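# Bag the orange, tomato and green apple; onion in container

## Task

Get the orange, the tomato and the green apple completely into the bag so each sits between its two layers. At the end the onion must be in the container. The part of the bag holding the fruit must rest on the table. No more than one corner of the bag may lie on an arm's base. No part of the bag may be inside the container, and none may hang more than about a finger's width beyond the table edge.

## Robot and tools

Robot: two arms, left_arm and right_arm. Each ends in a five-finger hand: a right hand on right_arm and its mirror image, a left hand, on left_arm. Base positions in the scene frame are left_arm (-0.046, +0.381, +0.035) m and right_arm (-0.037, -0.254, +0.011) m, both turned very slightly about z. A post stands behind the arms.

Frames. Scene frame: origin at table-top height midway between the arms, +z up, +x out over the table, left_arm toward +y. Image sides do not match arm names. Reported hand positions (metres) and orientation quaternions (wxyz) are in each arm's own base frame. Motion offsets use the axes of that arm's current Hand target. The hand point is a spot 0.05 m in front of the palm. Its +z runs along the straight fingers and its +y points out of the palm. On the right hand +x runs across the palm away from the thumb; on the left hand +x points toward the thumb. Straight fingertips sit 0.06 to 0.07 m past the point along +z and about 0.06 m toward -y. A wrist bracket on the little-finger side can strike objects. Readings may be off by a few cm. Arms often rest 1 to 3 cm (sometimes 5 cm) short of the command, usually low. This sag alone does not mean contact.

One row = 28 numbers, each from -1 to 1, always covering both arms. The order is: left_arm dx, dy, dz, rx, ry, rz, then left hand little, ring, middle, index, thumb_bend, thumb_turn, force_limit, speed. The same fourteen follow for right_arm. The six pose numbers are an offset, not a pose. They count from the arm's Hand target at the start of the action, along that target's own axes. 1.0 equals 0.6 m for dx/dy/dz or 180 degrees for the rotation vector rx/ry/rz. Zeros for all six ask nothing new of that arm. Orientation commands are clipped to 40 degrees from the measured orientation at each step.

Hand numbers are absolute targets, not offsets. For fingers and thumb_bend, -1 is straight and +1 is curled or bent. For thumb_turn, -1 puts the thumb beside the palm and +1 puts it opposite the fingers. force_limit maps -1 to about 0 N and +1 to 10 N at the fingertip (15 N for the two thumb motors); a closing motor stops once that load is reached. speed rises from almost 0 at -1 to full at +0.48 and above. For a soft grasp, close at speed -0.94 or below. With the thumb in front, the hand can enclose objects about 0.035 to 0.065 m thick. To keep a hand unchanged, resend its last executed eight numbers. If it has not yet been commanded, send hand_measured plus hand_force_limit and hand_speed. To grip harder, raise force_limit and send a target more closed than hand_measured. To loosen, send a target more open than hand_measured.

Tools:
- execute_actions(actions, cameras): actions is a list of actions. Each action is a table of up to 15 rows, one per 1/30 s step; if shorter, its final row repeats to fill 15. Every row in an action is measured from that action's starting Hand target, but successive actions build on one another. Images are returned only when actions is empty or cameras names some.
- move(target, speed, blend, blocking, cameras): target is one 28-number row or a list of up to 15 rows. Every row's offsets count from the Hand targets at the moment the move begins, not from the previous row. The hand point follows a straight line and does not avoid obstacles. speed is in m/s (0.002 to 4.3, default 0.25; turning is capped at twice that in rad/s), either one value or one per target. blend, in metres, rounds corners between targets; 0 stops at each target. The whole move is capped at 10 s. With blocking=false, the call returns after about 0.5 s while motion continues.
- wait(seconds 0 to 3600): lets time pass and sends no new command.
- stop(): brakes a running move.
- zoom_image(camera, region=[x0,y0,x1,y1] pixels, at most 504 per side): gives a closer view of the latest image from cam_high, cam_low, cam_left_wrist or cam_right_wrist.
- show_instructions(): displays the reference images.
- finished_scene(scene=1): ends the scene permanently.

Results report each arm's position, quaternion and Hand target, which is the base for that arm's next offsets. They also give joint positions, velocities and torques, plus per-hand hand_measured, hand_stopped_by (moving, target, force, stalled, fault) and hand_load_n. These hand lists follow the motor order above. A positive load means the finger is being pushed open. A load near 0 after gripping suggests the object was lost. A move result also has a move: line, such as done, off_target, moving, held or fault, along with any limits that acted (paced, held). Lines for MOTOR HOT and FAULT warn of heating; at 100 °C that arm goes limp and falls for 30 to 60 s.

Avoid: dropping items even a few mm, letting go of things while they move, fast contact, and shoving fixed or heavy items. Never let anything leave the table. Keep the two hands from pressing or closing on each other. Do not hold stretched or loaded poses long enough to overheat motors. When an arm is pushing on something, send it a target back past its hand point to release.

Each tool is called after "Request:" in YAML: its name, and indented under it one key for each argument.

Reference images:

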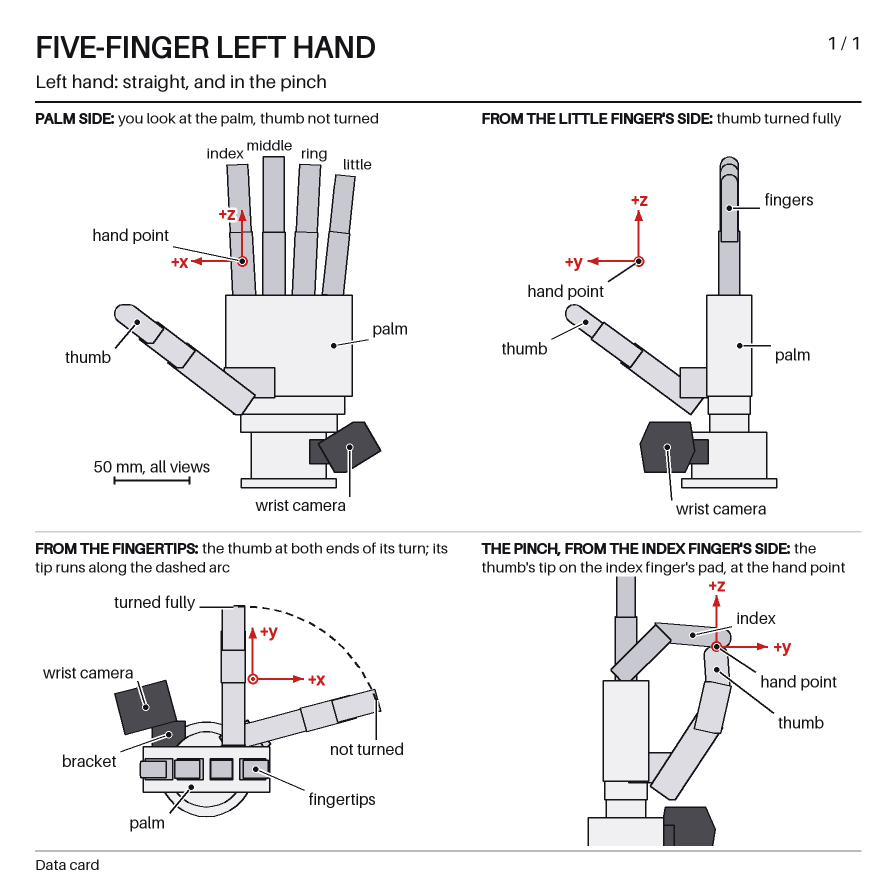

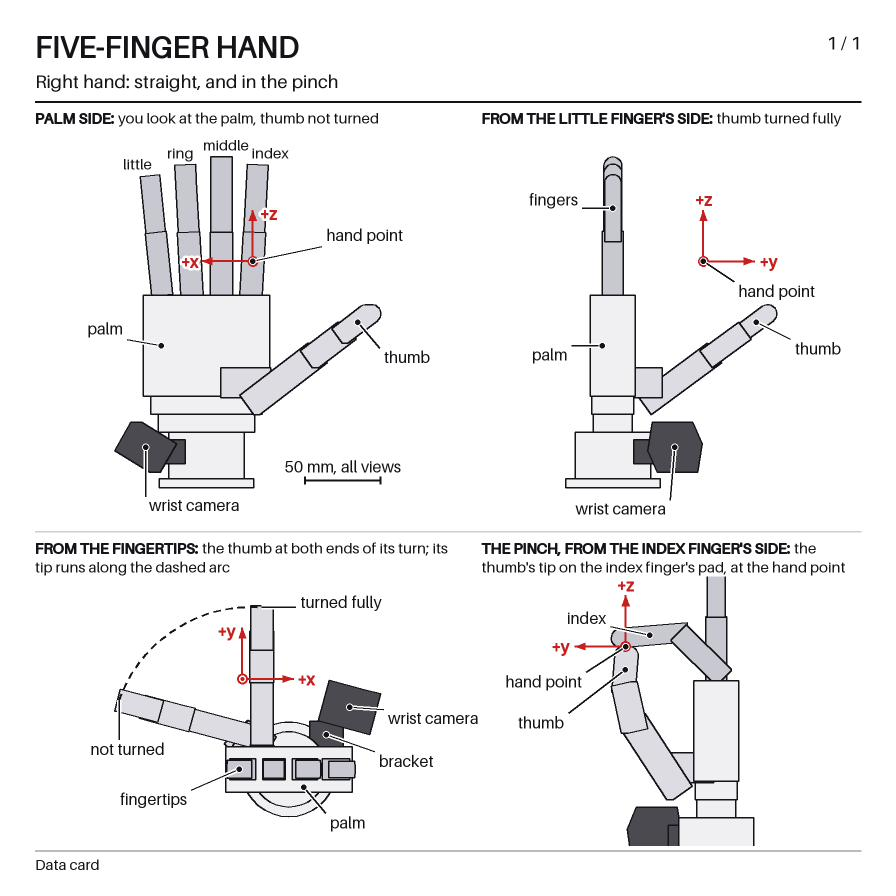

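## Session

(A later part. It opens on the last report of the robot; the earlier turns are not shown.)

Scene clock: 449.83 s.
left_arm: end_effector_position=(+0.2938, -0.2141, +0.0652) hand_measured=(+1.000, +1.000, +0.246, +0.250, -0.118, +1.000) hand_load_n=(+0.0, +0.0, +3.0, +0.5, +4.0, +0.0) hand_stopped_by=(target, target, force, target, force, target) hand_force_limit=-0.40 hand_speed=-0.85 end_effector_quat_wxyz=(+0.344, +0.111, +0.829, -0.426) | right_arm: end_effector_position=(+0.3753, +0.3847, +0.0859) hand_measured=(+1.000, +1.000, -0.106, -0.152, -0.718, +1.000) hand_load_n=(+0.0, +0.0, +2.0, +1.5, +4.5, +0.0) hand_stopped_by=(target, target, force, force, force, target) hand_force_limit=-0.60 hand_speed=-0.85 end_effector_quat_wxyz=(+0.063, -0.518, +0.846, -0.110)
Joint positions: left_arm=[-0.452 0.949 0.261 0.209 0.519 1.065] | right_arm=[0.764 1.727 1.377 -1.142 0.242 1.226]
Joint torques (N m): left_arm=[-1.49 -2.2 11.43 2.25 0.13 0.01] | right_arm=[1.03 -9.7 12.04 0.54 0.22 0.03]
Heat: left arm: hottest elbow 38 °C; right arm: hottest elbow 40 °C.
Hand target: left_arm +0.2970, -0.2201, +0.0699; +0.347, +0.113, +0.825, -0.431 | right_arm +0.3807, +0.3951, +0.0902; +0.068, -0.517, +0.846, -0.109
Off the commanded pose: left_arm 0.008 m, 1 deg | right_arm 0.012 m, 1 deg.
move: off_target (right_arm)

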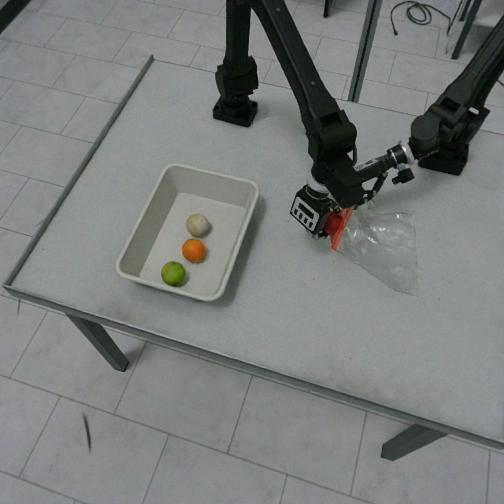

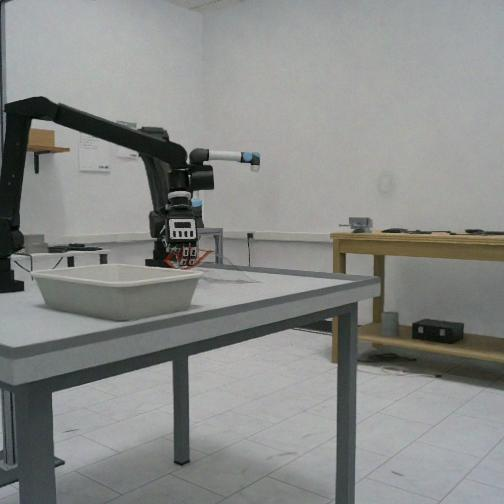

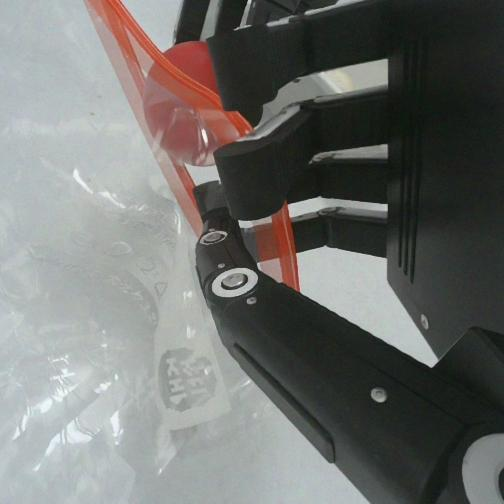

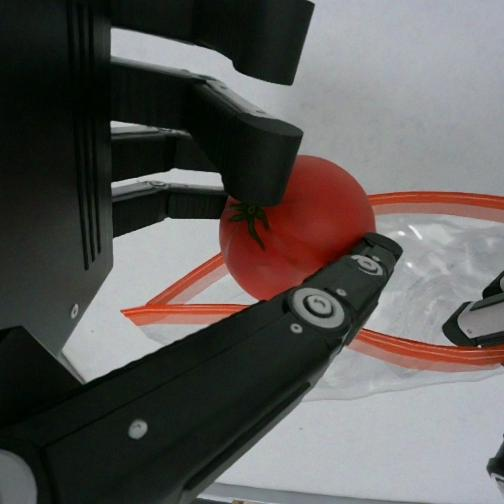

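Request:
move:
  target: [0,0,0,0,0,0,1,1,0.25,0.25,0.1,1,-0.4,-0.85,0,0.0173,0.0644,0,0,0,1,1,0.2,0.2,0.0,1,-0.6,-0.85]
  speed: 0.05
  cameras: ["cam_high","cam_low","cam_right_wrist","cam_left_wrist"]

Request:
zoom_image:
  camera: "cam_left_wrist"
  region: [60, 0, 320, 260]

Request:
zoom_image:
  camera: "cam_right_wrist"
  region: [200, 130, 504, 434]

Request:
zoom_image:
  camera: "cam_low"
  region: [150, 210, 230, 290]

Scene clock: 452.93 s.
left_arm: end_effector_position=(+0.2938, -0.2141, +0.0652) hand_measured=(+1.000, +1.000, +0.246, +0.250, -0.118, +1.000) hand_load_n=(+0.0, +0.0, +3.5, +1.0, +4.0, +0.0) hand_stopped_by=(target, target, force, target, force, target) hand_force_limit=-0.40 hand_speed=-0.85 end_effector_quat_wxyz=(+0.344, +0.111, +0.829, -0.426) | right_arm: end_effector_position=(+0.3830, +0.3920, +0.0619) hand_measured=(+1.000, +1.000, -0.106, -0.152, -0.718, +1.000) hand_load_n=(+0.0, +0.0, +2.0, +1.5, +5.0, +0.5) hand_stopped_by=(target, target, force, force, force, target) hand_force_limit=-0.60 hand_speed=-0.85 end_effector_quat_wxyz=(+0.073, -0.517, +0.846, -0.108)
Joint positions: left_arm=[-0.452 0.949 0.261 0.209 0.519 1.065] | right_arm=[0.764 1.763 1.357 -1.066 0.242 1.227]
Joint torques (N m): left_arm=[-1.55 -2.14 11.43 2.25 0.13 0.01] | right_arm=[1.03 -9.99 8.36 1.47 0.22 0.03]
Heat: left arm: hottest elbow 38 °C; right arm: hottest elbow 40 °C.
Hand target: left_arm +0.2970, -0.2201, +0.0699; +0.347, +0.113, +0.825, -0.431 | right_arm +0.3807, +0.3953, +0.0503; +0.068, -0.517, +0.846, -0.109
Off the commanded pose: left_arm 0.008 m, 1 deg | right_arm 0.012 m, 1 deg.
move: off_target (right_arm)

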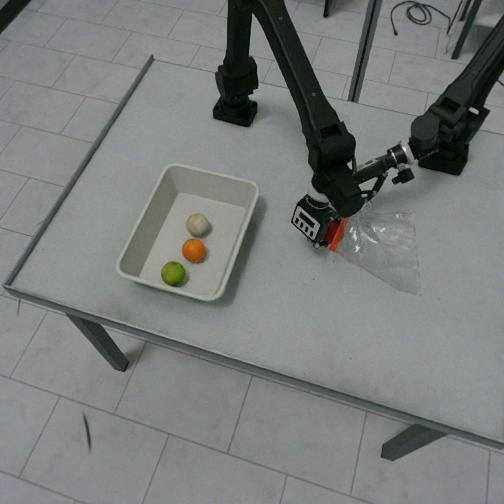

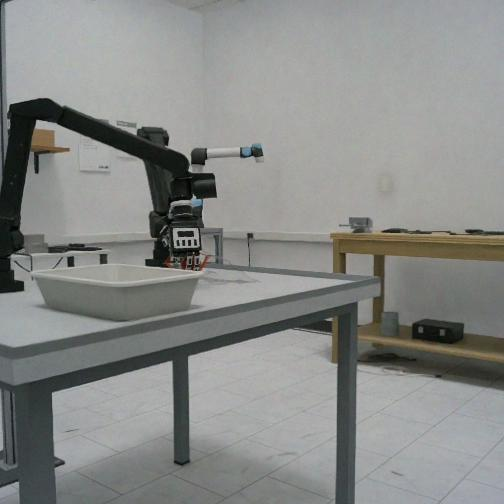

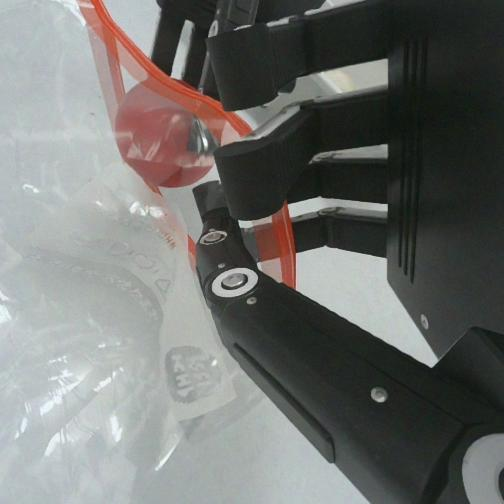

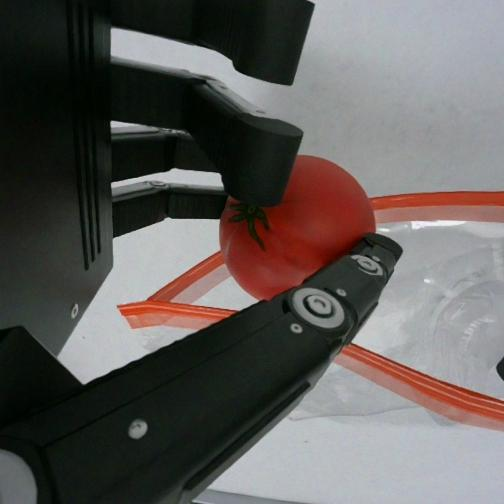

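Scaled by 1.938.

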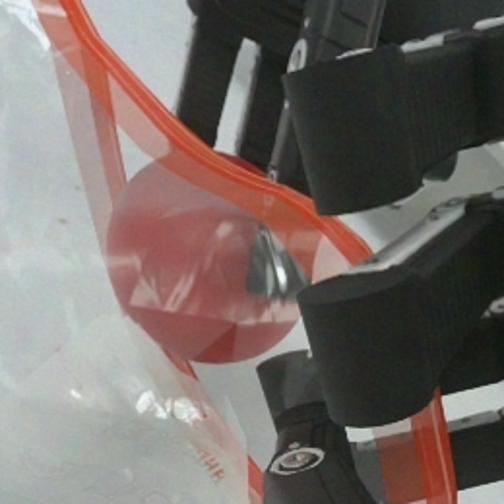

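Scaled by 1.658.

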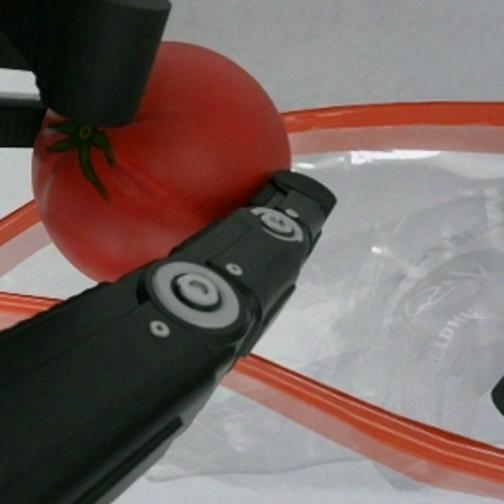

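Scaled by 6.300.

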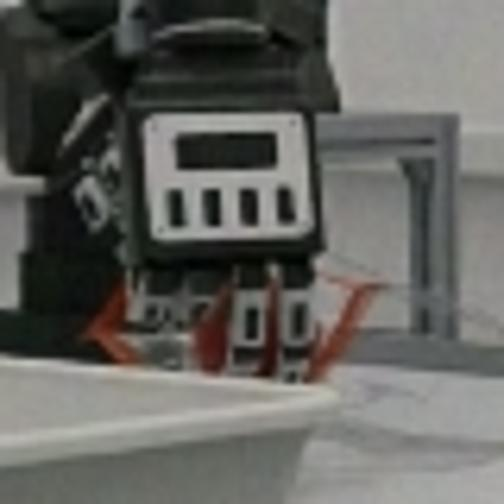

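Request:
move:
  target: [0,0,0,0,0,0,1,1,0.25,0.25,0.1,1,-0.4,-0.85,0,0.0151,0.0564,0,0,0,1,1,0.2,0.2,0.0,1,-0.6,-0.85]
  speed: 0.04
  cameras: ["cam_high","cam_low","cam_right_wrist","cam_left_wrist"]

Request:
zoom_image:
  camera: "cam_left_wrist"
  region: [60, 0, 320, 260]

Request:
zoom_image:
  camera: "cam_right_wrist"
  region: [200, 130, 504, 434]

Request:
zoom_image:
  camera: "cam_high"
  region: [300, 190, 390, 280]

Scene clock: 456.67 s.
left_arm: end_effector_position=(+0.2938, -0.2140, +0.0652) hand_measured=(+1.000, +1.000, +0.246, +0.250, -0.118, +1.000) hand_load_n=(+0.0, +0.0, +3.5, +1.0, +4.0, +0.0) hand_stopped_by=(target, target, force, target, force, target) hand_force_limit=-0.40 hand_speed=-0.85 end_effector_quat_wxyz=(+0.344, +0.111, +0.829, -0.426) | right_arm: end_effector_position=(+0.3839, +0.3929, +0.0281) hand_measured=(+1.000, +1.000, -0.106, -0.152, -0.718, +1.000) hand_load_n=(+0.5, +0.0, +2.5, +1.5, +4.5, +0.5) hand_stopped_by=(target, target, force, force, force, target) hand_force_limit=-0.60 hand_speed=-0.85 end_effector_quat_wxyz=(+0.074, -0.516, +0.846, -0.107)
Joint positions: left_arm=[-0.452 0.949 0.261 0.209 0.519 1.065] | right_arm=[0.764 1.803 1.315 -0.982 0.242 1.227]
Joint torques (N m): left_arm=[-1.55 -2.14 11.41 2.25 0.15 0.02] | right_arm=[1.03 -9.82 8.01 1.51 0.22 0.03]
Heat: left arm: hottest elbow 38 °C; right arm: hottest elbow 40 °C.
Hand target: left_arm +0.2970, -0.2201, +0.0699; +0.347, +0.113, +0.825, -0.431 | right_arm +0.3807, +0.3954, +0.0152; +0.068, -0.517, +0.846, -0.109
Off the commanded pose: left_arm 0.008 m, 1 deg | right_arm 0.014 m, 1 deg.
move: off_target (right_arm)

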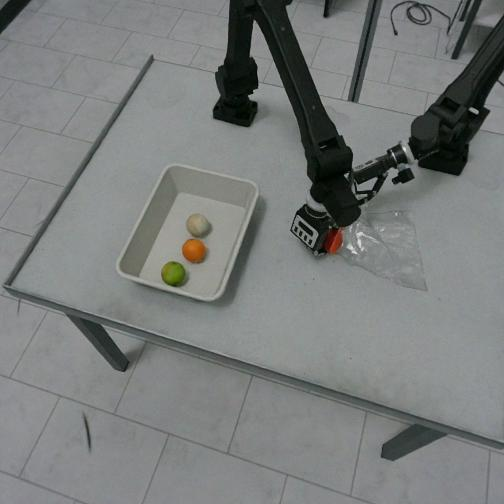

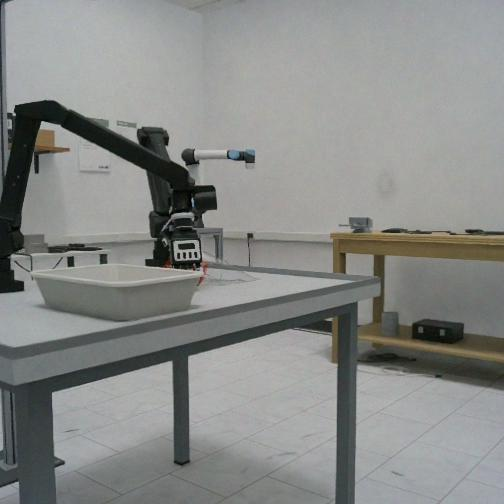

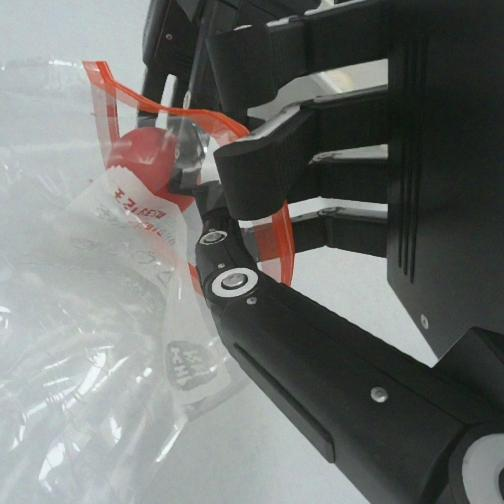

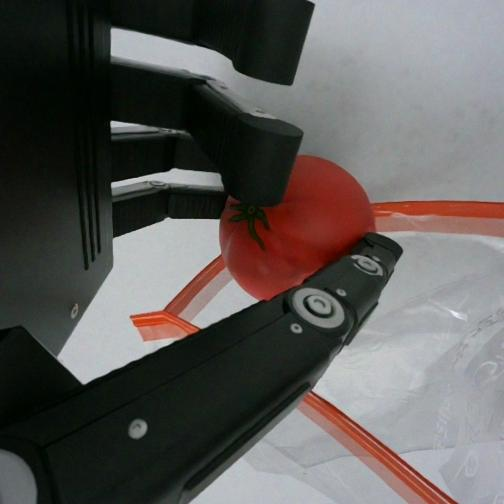

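Scaled by 1.938.

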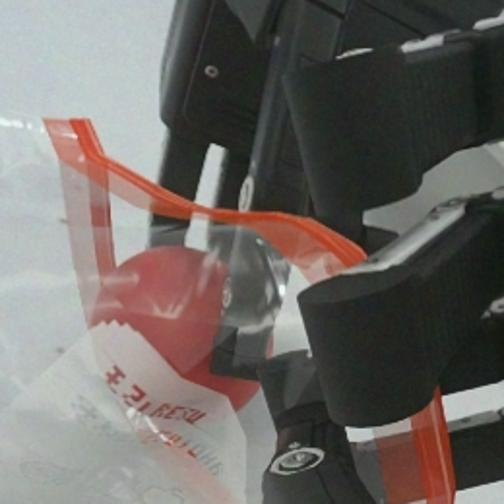

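Scaled by 1.658.

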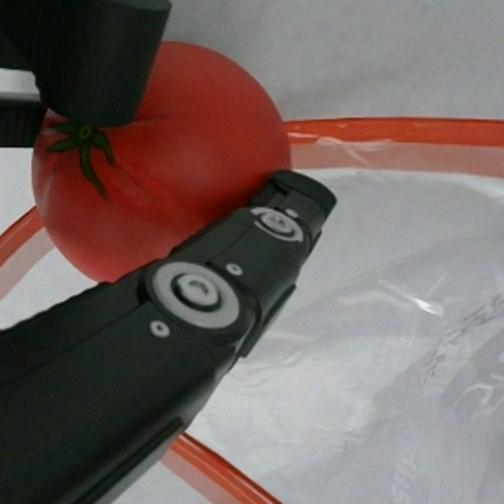

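Scaled by 5.600.

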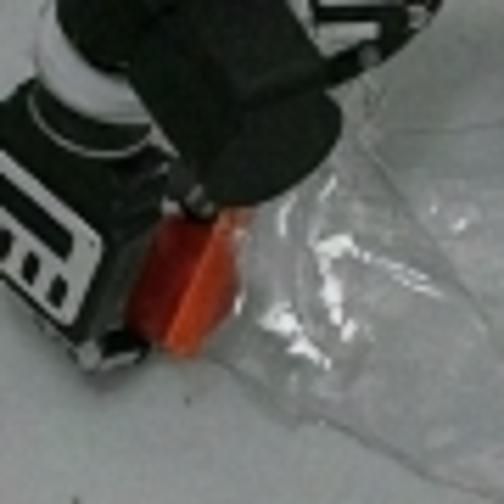

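Request:
move:
  target: [0,0,0,0,0,0,1,1,0.25,0.25,0.1,1,-0.4,-0.85,0,0,0,0,0,0,1,1,0.2,0.2,-1,1,-0.6,-0.9]
  speed: 0.04
  cameras: ["cam_high","cam_low","cam_right_wrist","cam_left_wrist"]

Request:
zoom_image:
  camera: "cam_left_wrist"
  region: [60, 0, 320, 260]

Request:
zoom_image:
  camera: "cam_right_wrist"
  region: [200, 130, 504, 434]

Request:
zoom_image:
  camera: "cam_high"
  region: [300, 190, 390, 280]

Scene clock: 463.50 s.
left_arm: end_effector_position=(+0.2938, -0.2140, +0.0652) hand_measured=(+1.000, +1.000, +0.246, +0.250, -0.118, +1.000) hand_load_n=(+0.0, +0.0, +3.5, +1.0, +4.0, +0.0) hand_stopped_by=(target, target, force, target, force, target) hand_force_limit=-0.40 hand_speed=-0.85 end_effector_quat_wxyz=(+0.344, +0.111, +0.829, -0.426) | right_arm: end_effector_position=(+0.3840, +0.3929, +0.0281) hand_measured=(+1.000, +1.000, -0.104, -0.152, -1.000, +1.000) hand_load_n=(+0.5, +0.0, +0.0, +0.5, +0.0, +0.0) hand_stopped_by=(target, target, force, force, target, target) hand_force_limit=-0.60 hand_speed=-0.90 end_effector_quat_wxyz=(+0.074, -0.516, +0.847, -0.107)
Joint positions: left_arm=[-0.452 0.949 0.261 0.209 0.519 1.065] | right_arm=[0.764 1.803 1.315 -0.982 0.242 1.228]
Joint torques (N m): left_arm=[-1.55 -2.2 11.43 2.25 0.15 0.02] | right_arm=[0.97 -9.88 8.01 1.51 0.21 0.03]
Heat: left arm: hottest elbow 38 °C; right arm: hottest elbow 40 °C.
Hand target: left_arm +0.2970, -0.2201, +0.0699; +0.347, +0.113, +0.825, -0.431 | right_arm +0.3807, +0.3954, +0.0152; +0.068, -0.517, +0.846, -0.109
Off the commanded pose: left_arm 0.008 m, 1 deg | right_arm 0.014 m, 1 deg.
move: done

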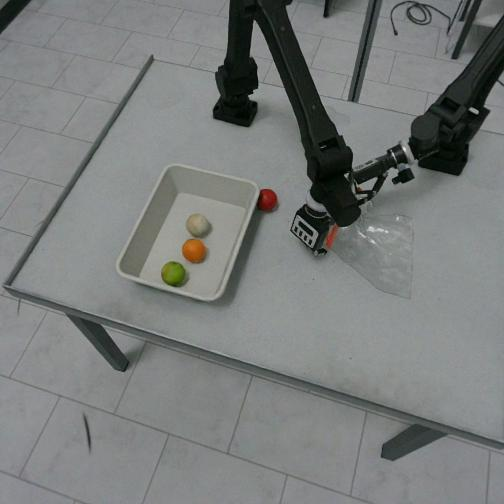

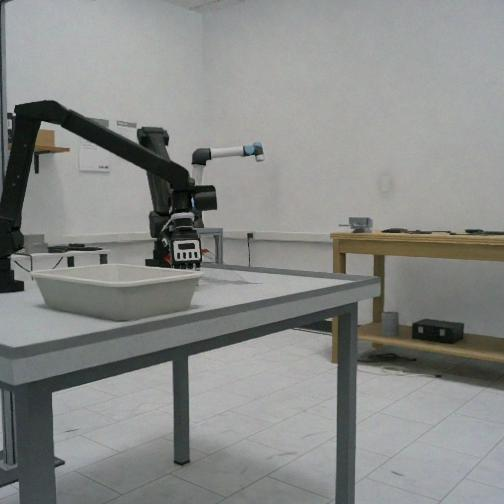

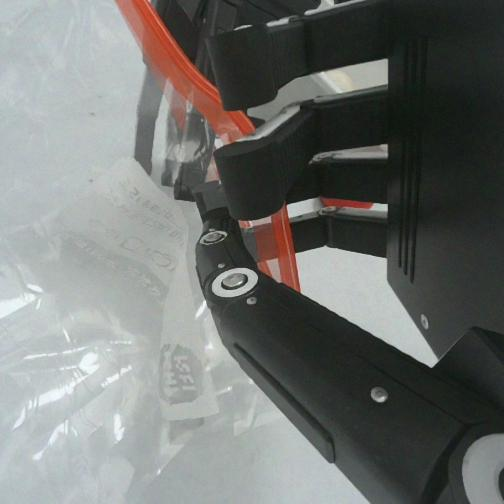

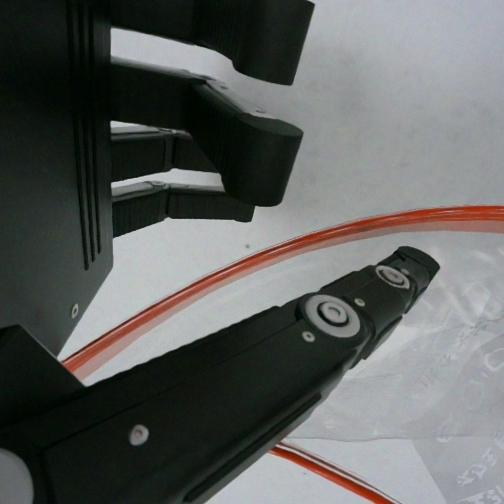

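Scaled by 1.938.

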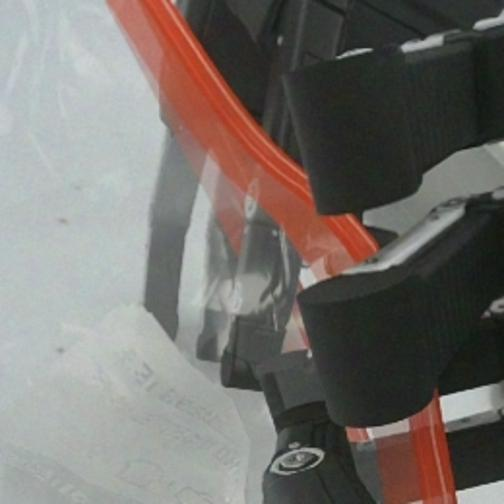

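Scaled by 1.658.

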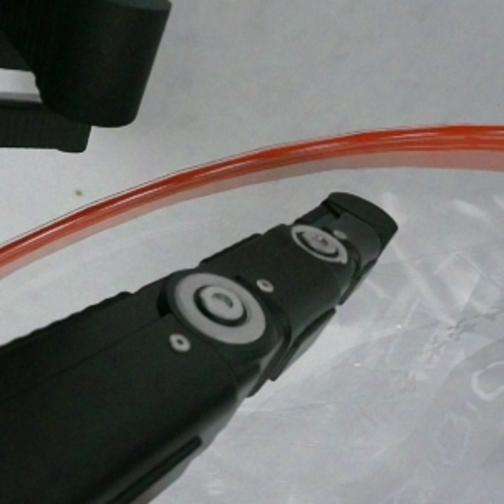

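Scaled by 5.600.

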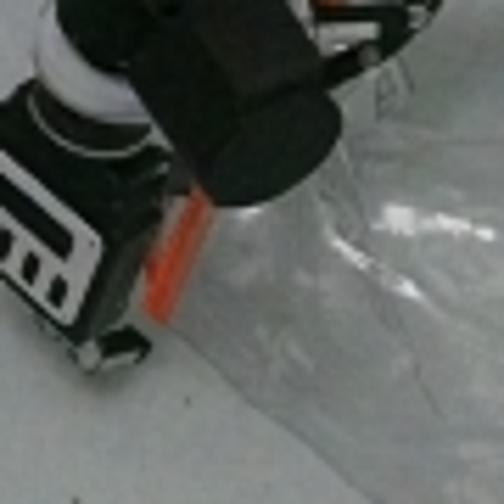

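Request:
move:
  target:
    - [0,0,0,0,0,0,1,1,0.25,0.25,0.1,1,-0.4,-0.85,0,-0.0648,-0.2415,0,0,0,1,1,0.2,0.2,-1,1,-0.6,-0.9]
    - [0,0,0,0,0,0,1,1,0.25,0.25,0.1,1,-0.4,-0.85,0.101,-0.193,-0.3,0.1268,-0.2646,-0.4616,1,1,-0.6,-0.6,-1,1,-0.6,-0.5]
  speed: [0.1,0.25]
  blend: [0.02,0]
  cameras: ["cam_high","cam_low","cam_right_wrist","cam_left_wrist"]

Request:
zoom_image:
  camera: "cam_high"
  region: [290, 150, 410, 270]

Request:
zoom_image:
  camera: "cam_low"
  region: [150, 210, 230, 290]

Scene clock: 480.63 s.
left_arm: end_effector_position=(+0.2938, -0.2140, +0.0652) hand_measured=(+1.000, +1.000, +0.246, +0.250, -0.118, +1.000) hand_load_n=(+0.0, +0.0, +3.5, +1.0, +4.0, +0.0) hand_stopped_by=(target, target, force, target, force, target) hand_force_limit=-0.40 hand_speed=-0.85 end_effector_quat_wxyz=(+0.344, +0.111, +0.829, -0.426) | right_arm: end_effector_position=(+0.4096, +0.3145, +0.2137) hand_measured=(+1.000, +1.000, -0.600, -0.600, -1.000, +1.000) hand_load_n=(+0.0, +0.0, +0.0, +0.0, +0.0, +0.0) hand_stopped_by=(target, target, target, target, target, target) hand_force_limit=-0.60 hand_speed=-0.50 end_effector_quat_wxyz=(-0.374, +0.907, -0.179, +0.071)
Joint positions: left_arm=[-0.452 0.949 0.261 0.209 0.519 1.065] | right_arm=[0.491 1.43 1.266 -0.757 -0.47 -0.529]
Joint torques (N m): left_arm=[-1.55 -2.2 11.41 2.25 0.14 0.01] | right_arm=[-0.38 -8.7 10.88 1.63 -0.36 -0.12]
Heat: left arm: hottest elbow 38 °C; right arm: hottest elbow 40 °C.
Hand target: left_arm +0.2970, -0.2201, +0.0699; +0.347, +0.113, +0.825, -0.431 | right_arm +0.4116, +0.3110, +0.2187; -0.375, +0.907, -0.178, +0.074
Off the commanded pose: left_arm 0.008 m, 1 deg | right_arm 0.006 m, 0 deg.
move: done

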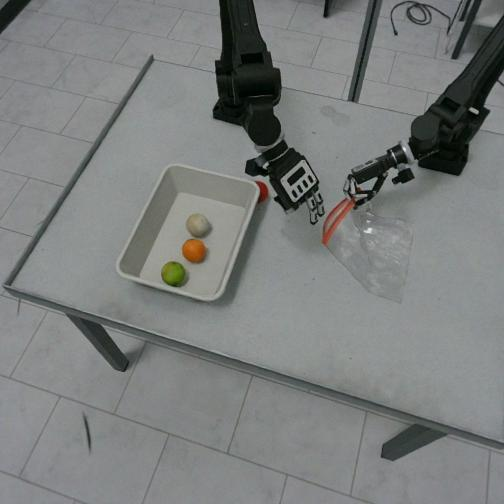

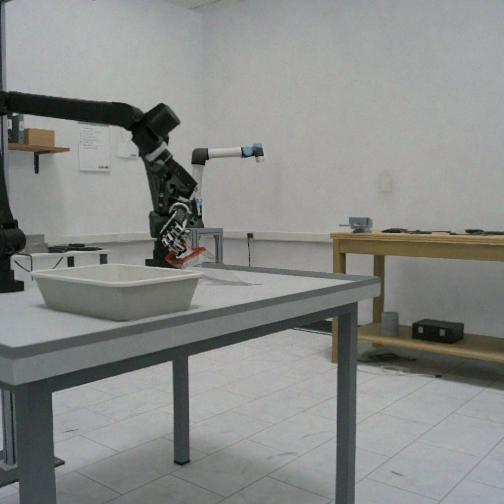

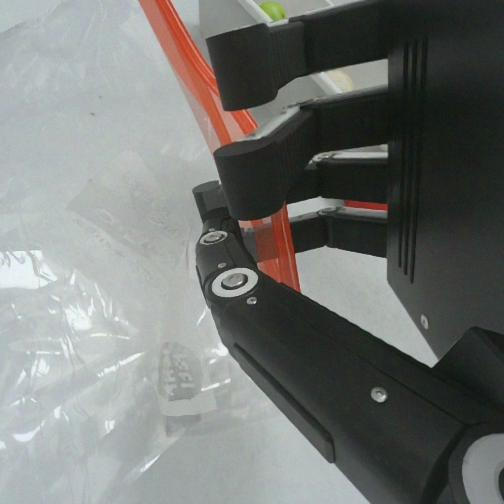

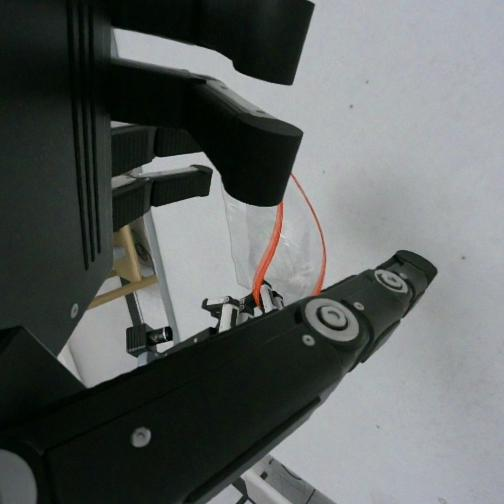

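Scaled by 4.200.

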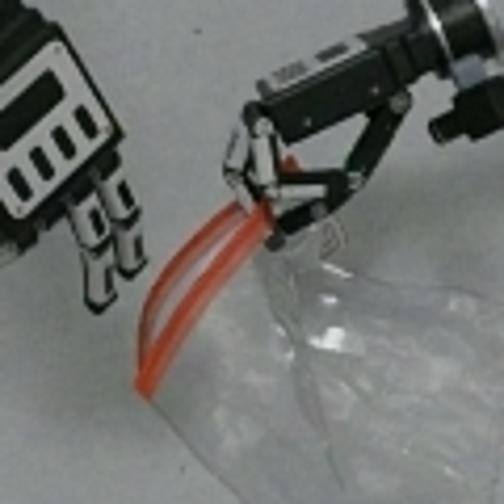

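Scaled by 6.300.

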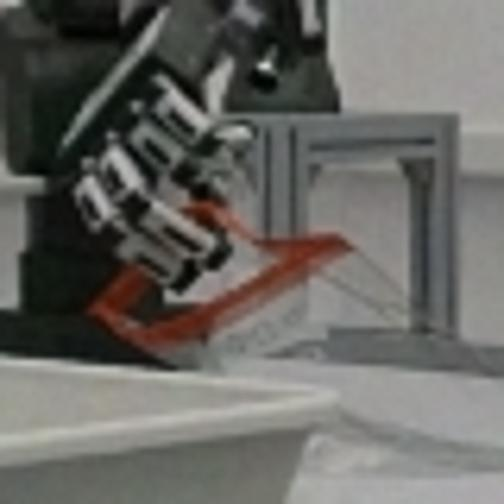

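Request:
move:
  target: [0,0,0,0,0,0,1,1,0.25,0.25,0.1,1,-0.4,-0.85,-0.081,-0.0188,0.1455,0,0,0,1,1,-0.6,-0.6,-1,1,-0.6,-0.5]
  speed: 0.1
  cameras: ["cam_high","cam_low","cam_right_wrist","cam_left_wrist"]

Request:
zoom_image:
  camera: "cam_high"
  region: [290, 150, 410, 270]

Request:
zoom_image:
  camera: "cam_right_wrist"
  region: [180, 80, 484, 384]

Scene clock: 485.20 s.
left_arm: end_effector_position=(+0.2938, -0.2140, +0.0652) hand_measured=(+1.000, +1.000, +0.246, +0.250, -0.118, +1.000) hand_load_n=(+0.0, +0.0, +3.5, +1.0, +4.5, +0.0) hand_stopped_by=(target, target, force, target, force, target) hand_force_limit=-0.40 hand_speed=-0.85 end_effector_quat_wxyz=(+0.344, +0.111, +0.829, -0.426) | right_arm: end_effector_position=(+0.3927, +0.3907, +0.1749) hand_measured=(+1.000, +1.000, -0.600, -0.600, -1.000, +1.000) hand_load_n=(+0.0, +0.0, +0.0, +0.0, +0.0, +0.0) hand_stopped_by=(target, target, target, target, target, target) hand_force_limit=-0.60 hand_speed=-0.50 end_effector_quat_wxyz=(-0.378, +0.906, -0.175, +0.078)
Joint positions: left_arm=[-0.452 0.949 0.261 0.209 0.519 1.065] | right_arm=[0.649 1.505 1.233 -0.579 -0.367 -0.401]
Joint torques (N m): left_arm=[-1.55 -2.14 11.43 2.25 0.15 0.01] | right_arm=[0.62 -8 9.65 2.85 -0.12 0.01]
Heat: left arm: hottest elbow 38 °C; right arm: hottest elbow 40 °C.
Hand target: left_arm +0.2970, -0.2201, +0.0699; +0.347, +0.113, +0.825, -0.431 | right_arm +0.3930, +0.3938, +0.1649; -0.375, +0.907, -0.178, +0.074
Off the commanded pose: left_arm 0.008 m, 1 deg | right_arm 0.010 m, 1 deg.
move: done

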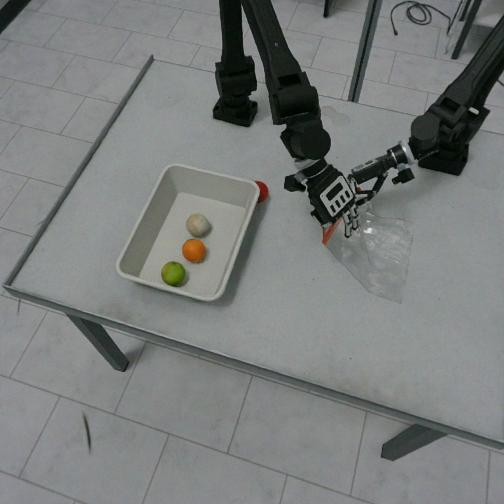

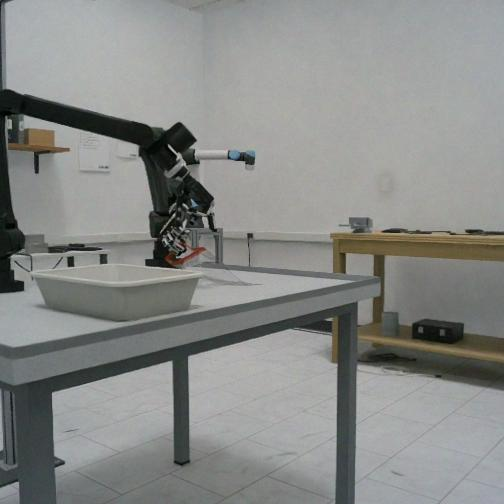

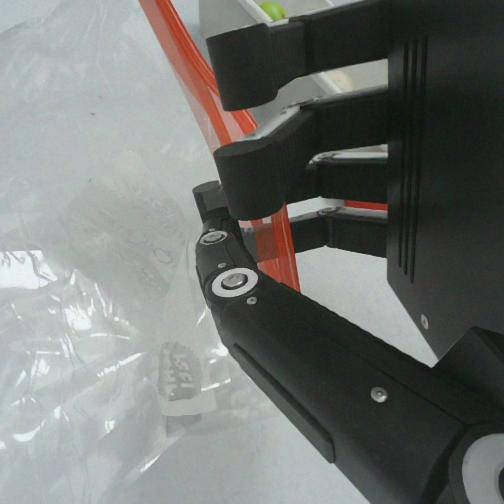

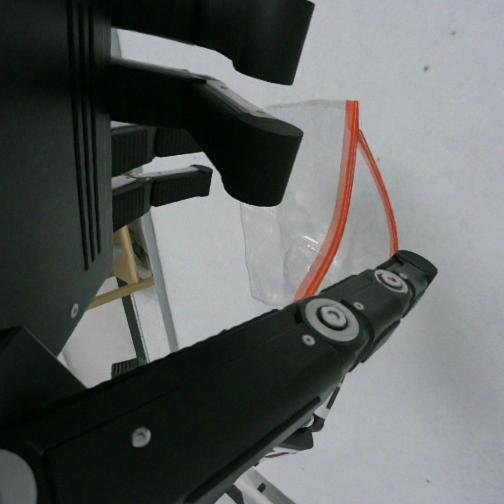

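Scaled by 4.200.

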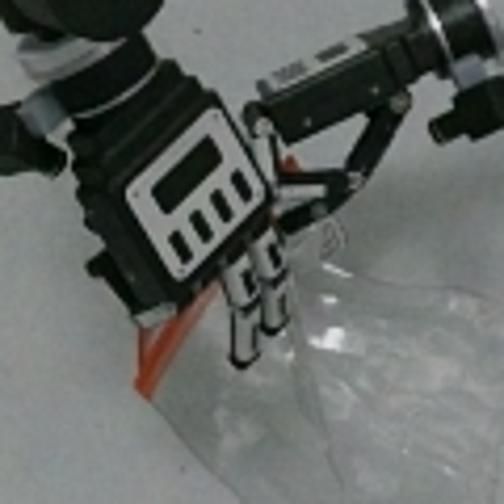

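Scaled by 1.658.

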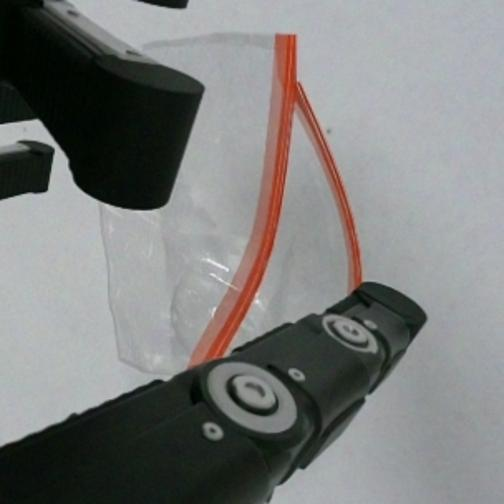

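Request:
move:
  target: [0,0,0,0,0,0,1,1,0.25,0.25,0.1,1,-0.4,-0.85,0,0.0471,0.0471,0,0,0,1,1,-0.6,-0.6,-1,1,-0.6,-0.5]
  speed: 0.07
  cameras: ["cam_high","cam_low","cam_right_wrist","cam_left_wrist"]

Request:
zoom_image:
  camera: "cam_low"
  region: [150, 200, 230, 280]

Request:
zoom_image:
  camera: "cam_right_wrist"
  region: [180, 80, 484, 384]

Scene clock: 487.03 s.
left_arm: end_effector_position=(+0.2938, -0.2140, +0.0652) hand_measured=(+1.000, +1.000, +0.246, +0.250, -0.118, +1.000) hand_load_n=(+0.0, +0.0, +3.0, +1.0, +4.0, +0.0) hand_stopped_by=(target, target, force, target, force, target) hand_force_limit=-0.40 hand_speed=-0.85 end_effector_quat_wxyz=(+0.344, +0.111, +0.829, -0.426) | right_arm: end_effector_position=(+0.3928, +0.3907, +0.1336) hand_measured=(+1.000, +1.000, -0.600, -0.600, -1.000, +1.000) hand_load_n=(+0.0, +0.0, +0.0, +0.0, +0.0, -0.5) hand_stopped_by=(target, target, target, target, target, target) hand_force_limit=-0.60 hand_speed=-0.50 end_effector_quat_wxyz=(-0.377, +0.906, -0.175, +0.077)
Joint positions: left_arm=[-0.452 0.949 0.261 0.209 0.519 1.065] | right_arm=[0.649 1.542 1.161 -0.473 -0.367 -0.401]
Joint torques (N m): left_arm=[-1.49 -2.2 11.43 2.24 0.15 0.02] | right_arm=[0.62 -8.29 9.54 2.84 -0.12 0.02]
Heat: left arm: hottest elbow 38 °C; right arm: hottest elbow 39 °C.
Hand target: left_arm +0.2970, -0.2201, +0.0699; +0.347, +0.113, +0.825, -0.431 | right_arm +0.3931, +0.3937, +0.1249; -0.375, +0.907, -0.178, +0.074
Off the commanded pose: left_arm 0.008 m, 1 deg | right_arm 0.009 m, 1 deg.
move: done

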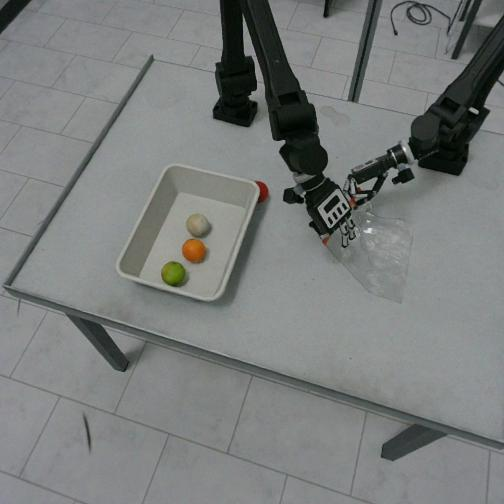

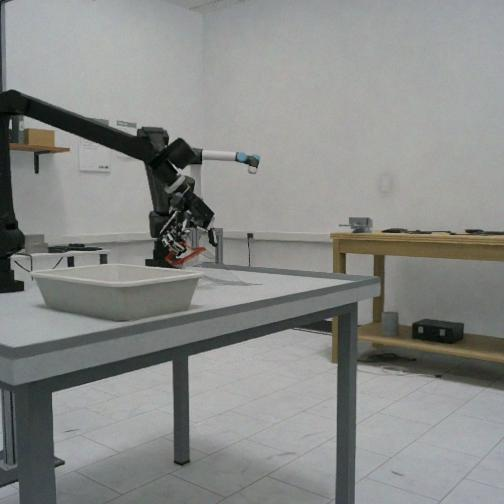

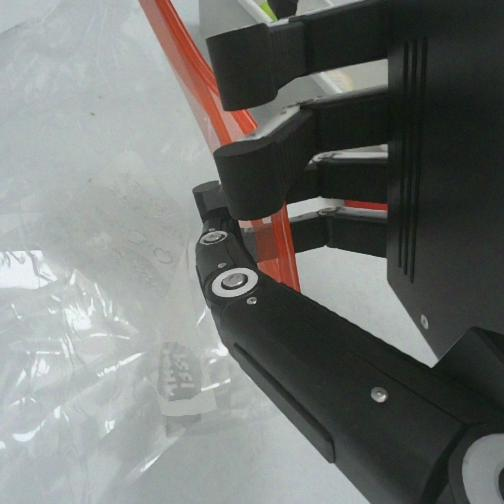

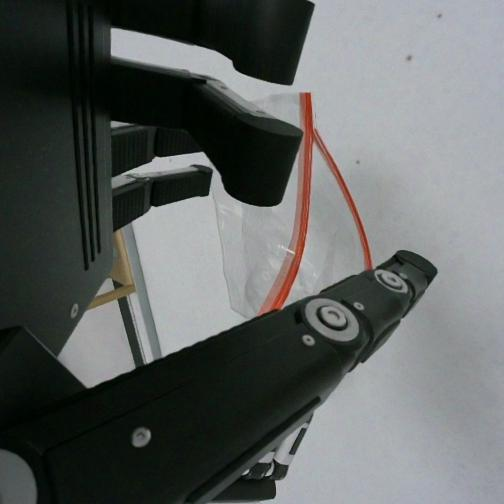

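Scaled by 6.300.

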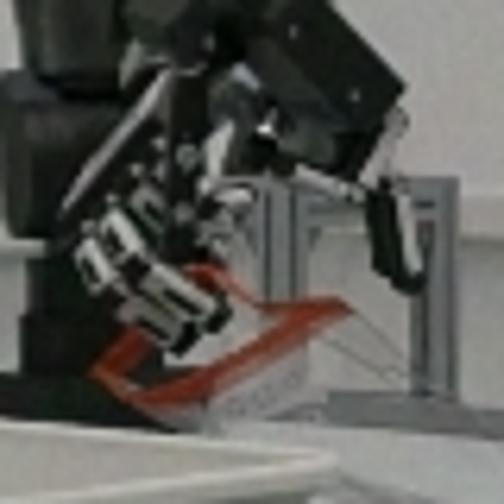

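Scaled by 1.658.

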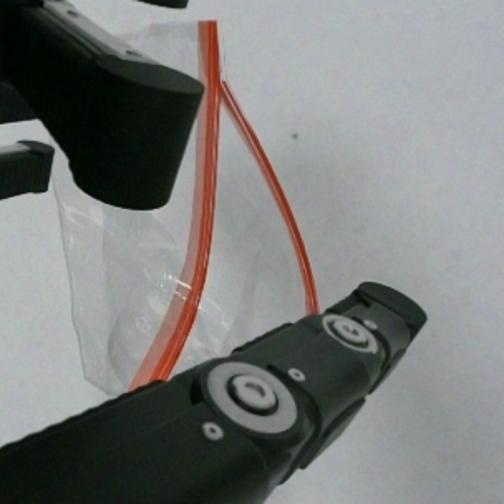

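Request:
move:
  target: [0,0,0,0,0,0,1,1,0.25,0.25,0.1,1,-0.4,-0.85,0,0.0371,0.0371,0,0,0,1,1,-0.6,-0.6,-1,1,-0.6,-0.5]
  speed: 0.05
  cameras: ["cam_high","cam_low","cam_right_wrist","cam_left_wrist"]

Request:
zoom_image:
  camera: "cam_low"
  region: [150, 200, 230, 280]

Request:
zoom_image:
  camera: "cam_right_wrist"
  region: [180, 80, 484, 384]

Scene clock: 489.27 s.
left_arm: end_effector_position=(+0.2938, -0.2140, +0.0652) hand_measured=(+1.000, +1.000, +0.246, +0.250, -0.118, +1.000) hand_load_n=(+0.0, +0.0, +3.5, +1.0, +4.0, +0.0) hand_stopped_by=(target, target, force, target, force, target) hand_force_limit=-0.40 hand_speed=-0.85 end_effector_quat_wxyz=(+0.344, +0.111, +0.829, -0.426) | right_arm: end_effector_position=(+0.3937, +0.3914, +0.1035) hand_measured=(+1.000, +1.000, -0.600, -0.600, -1.000, +1.000) hand_load_n=(+0.0, +0.0, +0.0, +0.0, +0.0, +0.0) hand_stopped_by=(target, target, target, target, target, target) hand_force_limit=-0.60 hand_speed=-0.50 end_effector_quat_wxyz=(-0.378, +0.906, -0.175, +0.078)
Joint positions: left_arm=[-0.452 0.949 0.261 0.209 0.519 1.065] | right_arm=[0.649 1.576 1.114 -0.389 -0.367 -0.401]
Joint torques (N m): left_arm=[-1.49 -2.2 11.43 2.25 0.15 0.01] | right_arm=[0.73 -8.35 9.13 2.84 -0.13 0.02]
Heat: left arm: hottest elbow 38 °C; right arm: hottest elbow 40 °C.
Hand target: left_arm +0.2970, -0.2201, +0.0699; +0.347, +0.113, +0.825, -0.431 | right_arm +0.3932, +0.3937, +0.0934; -0.375, +0.907, -0.178, +0.074
Off the commanded pose: left_arm 0.008 m, 1 deg | right_arm 0.010 m, 1 deg.
move: done

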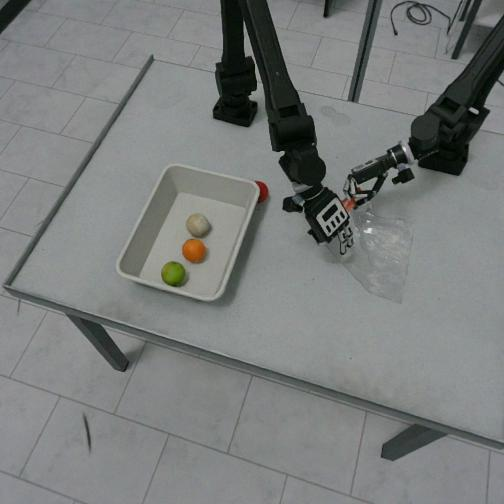

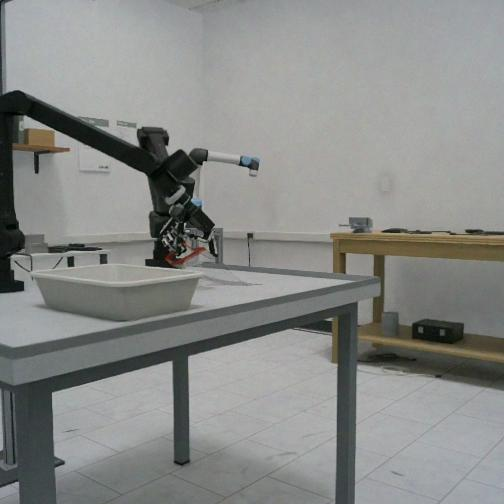

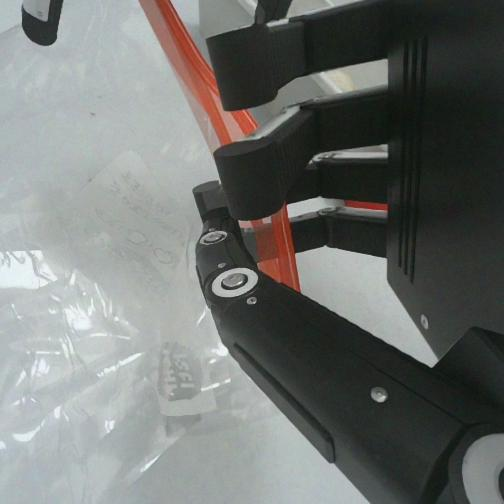

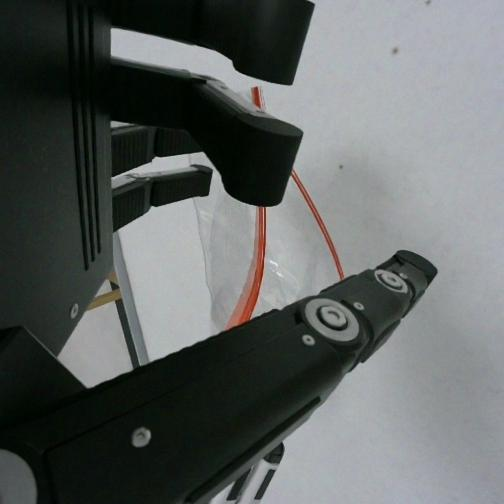

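Scaled by 6.300.

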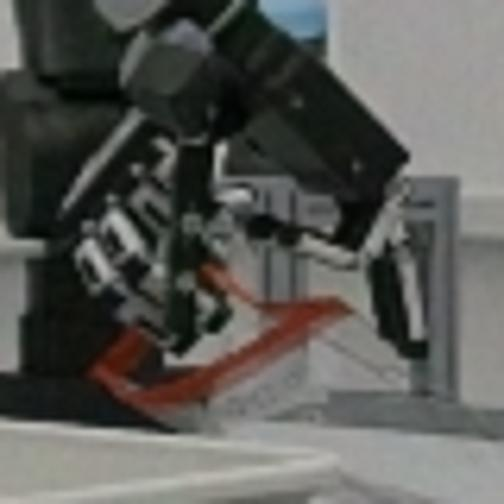

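Scaled by 1.658.

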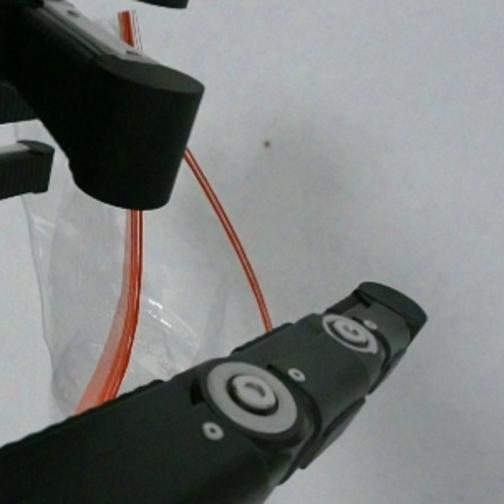

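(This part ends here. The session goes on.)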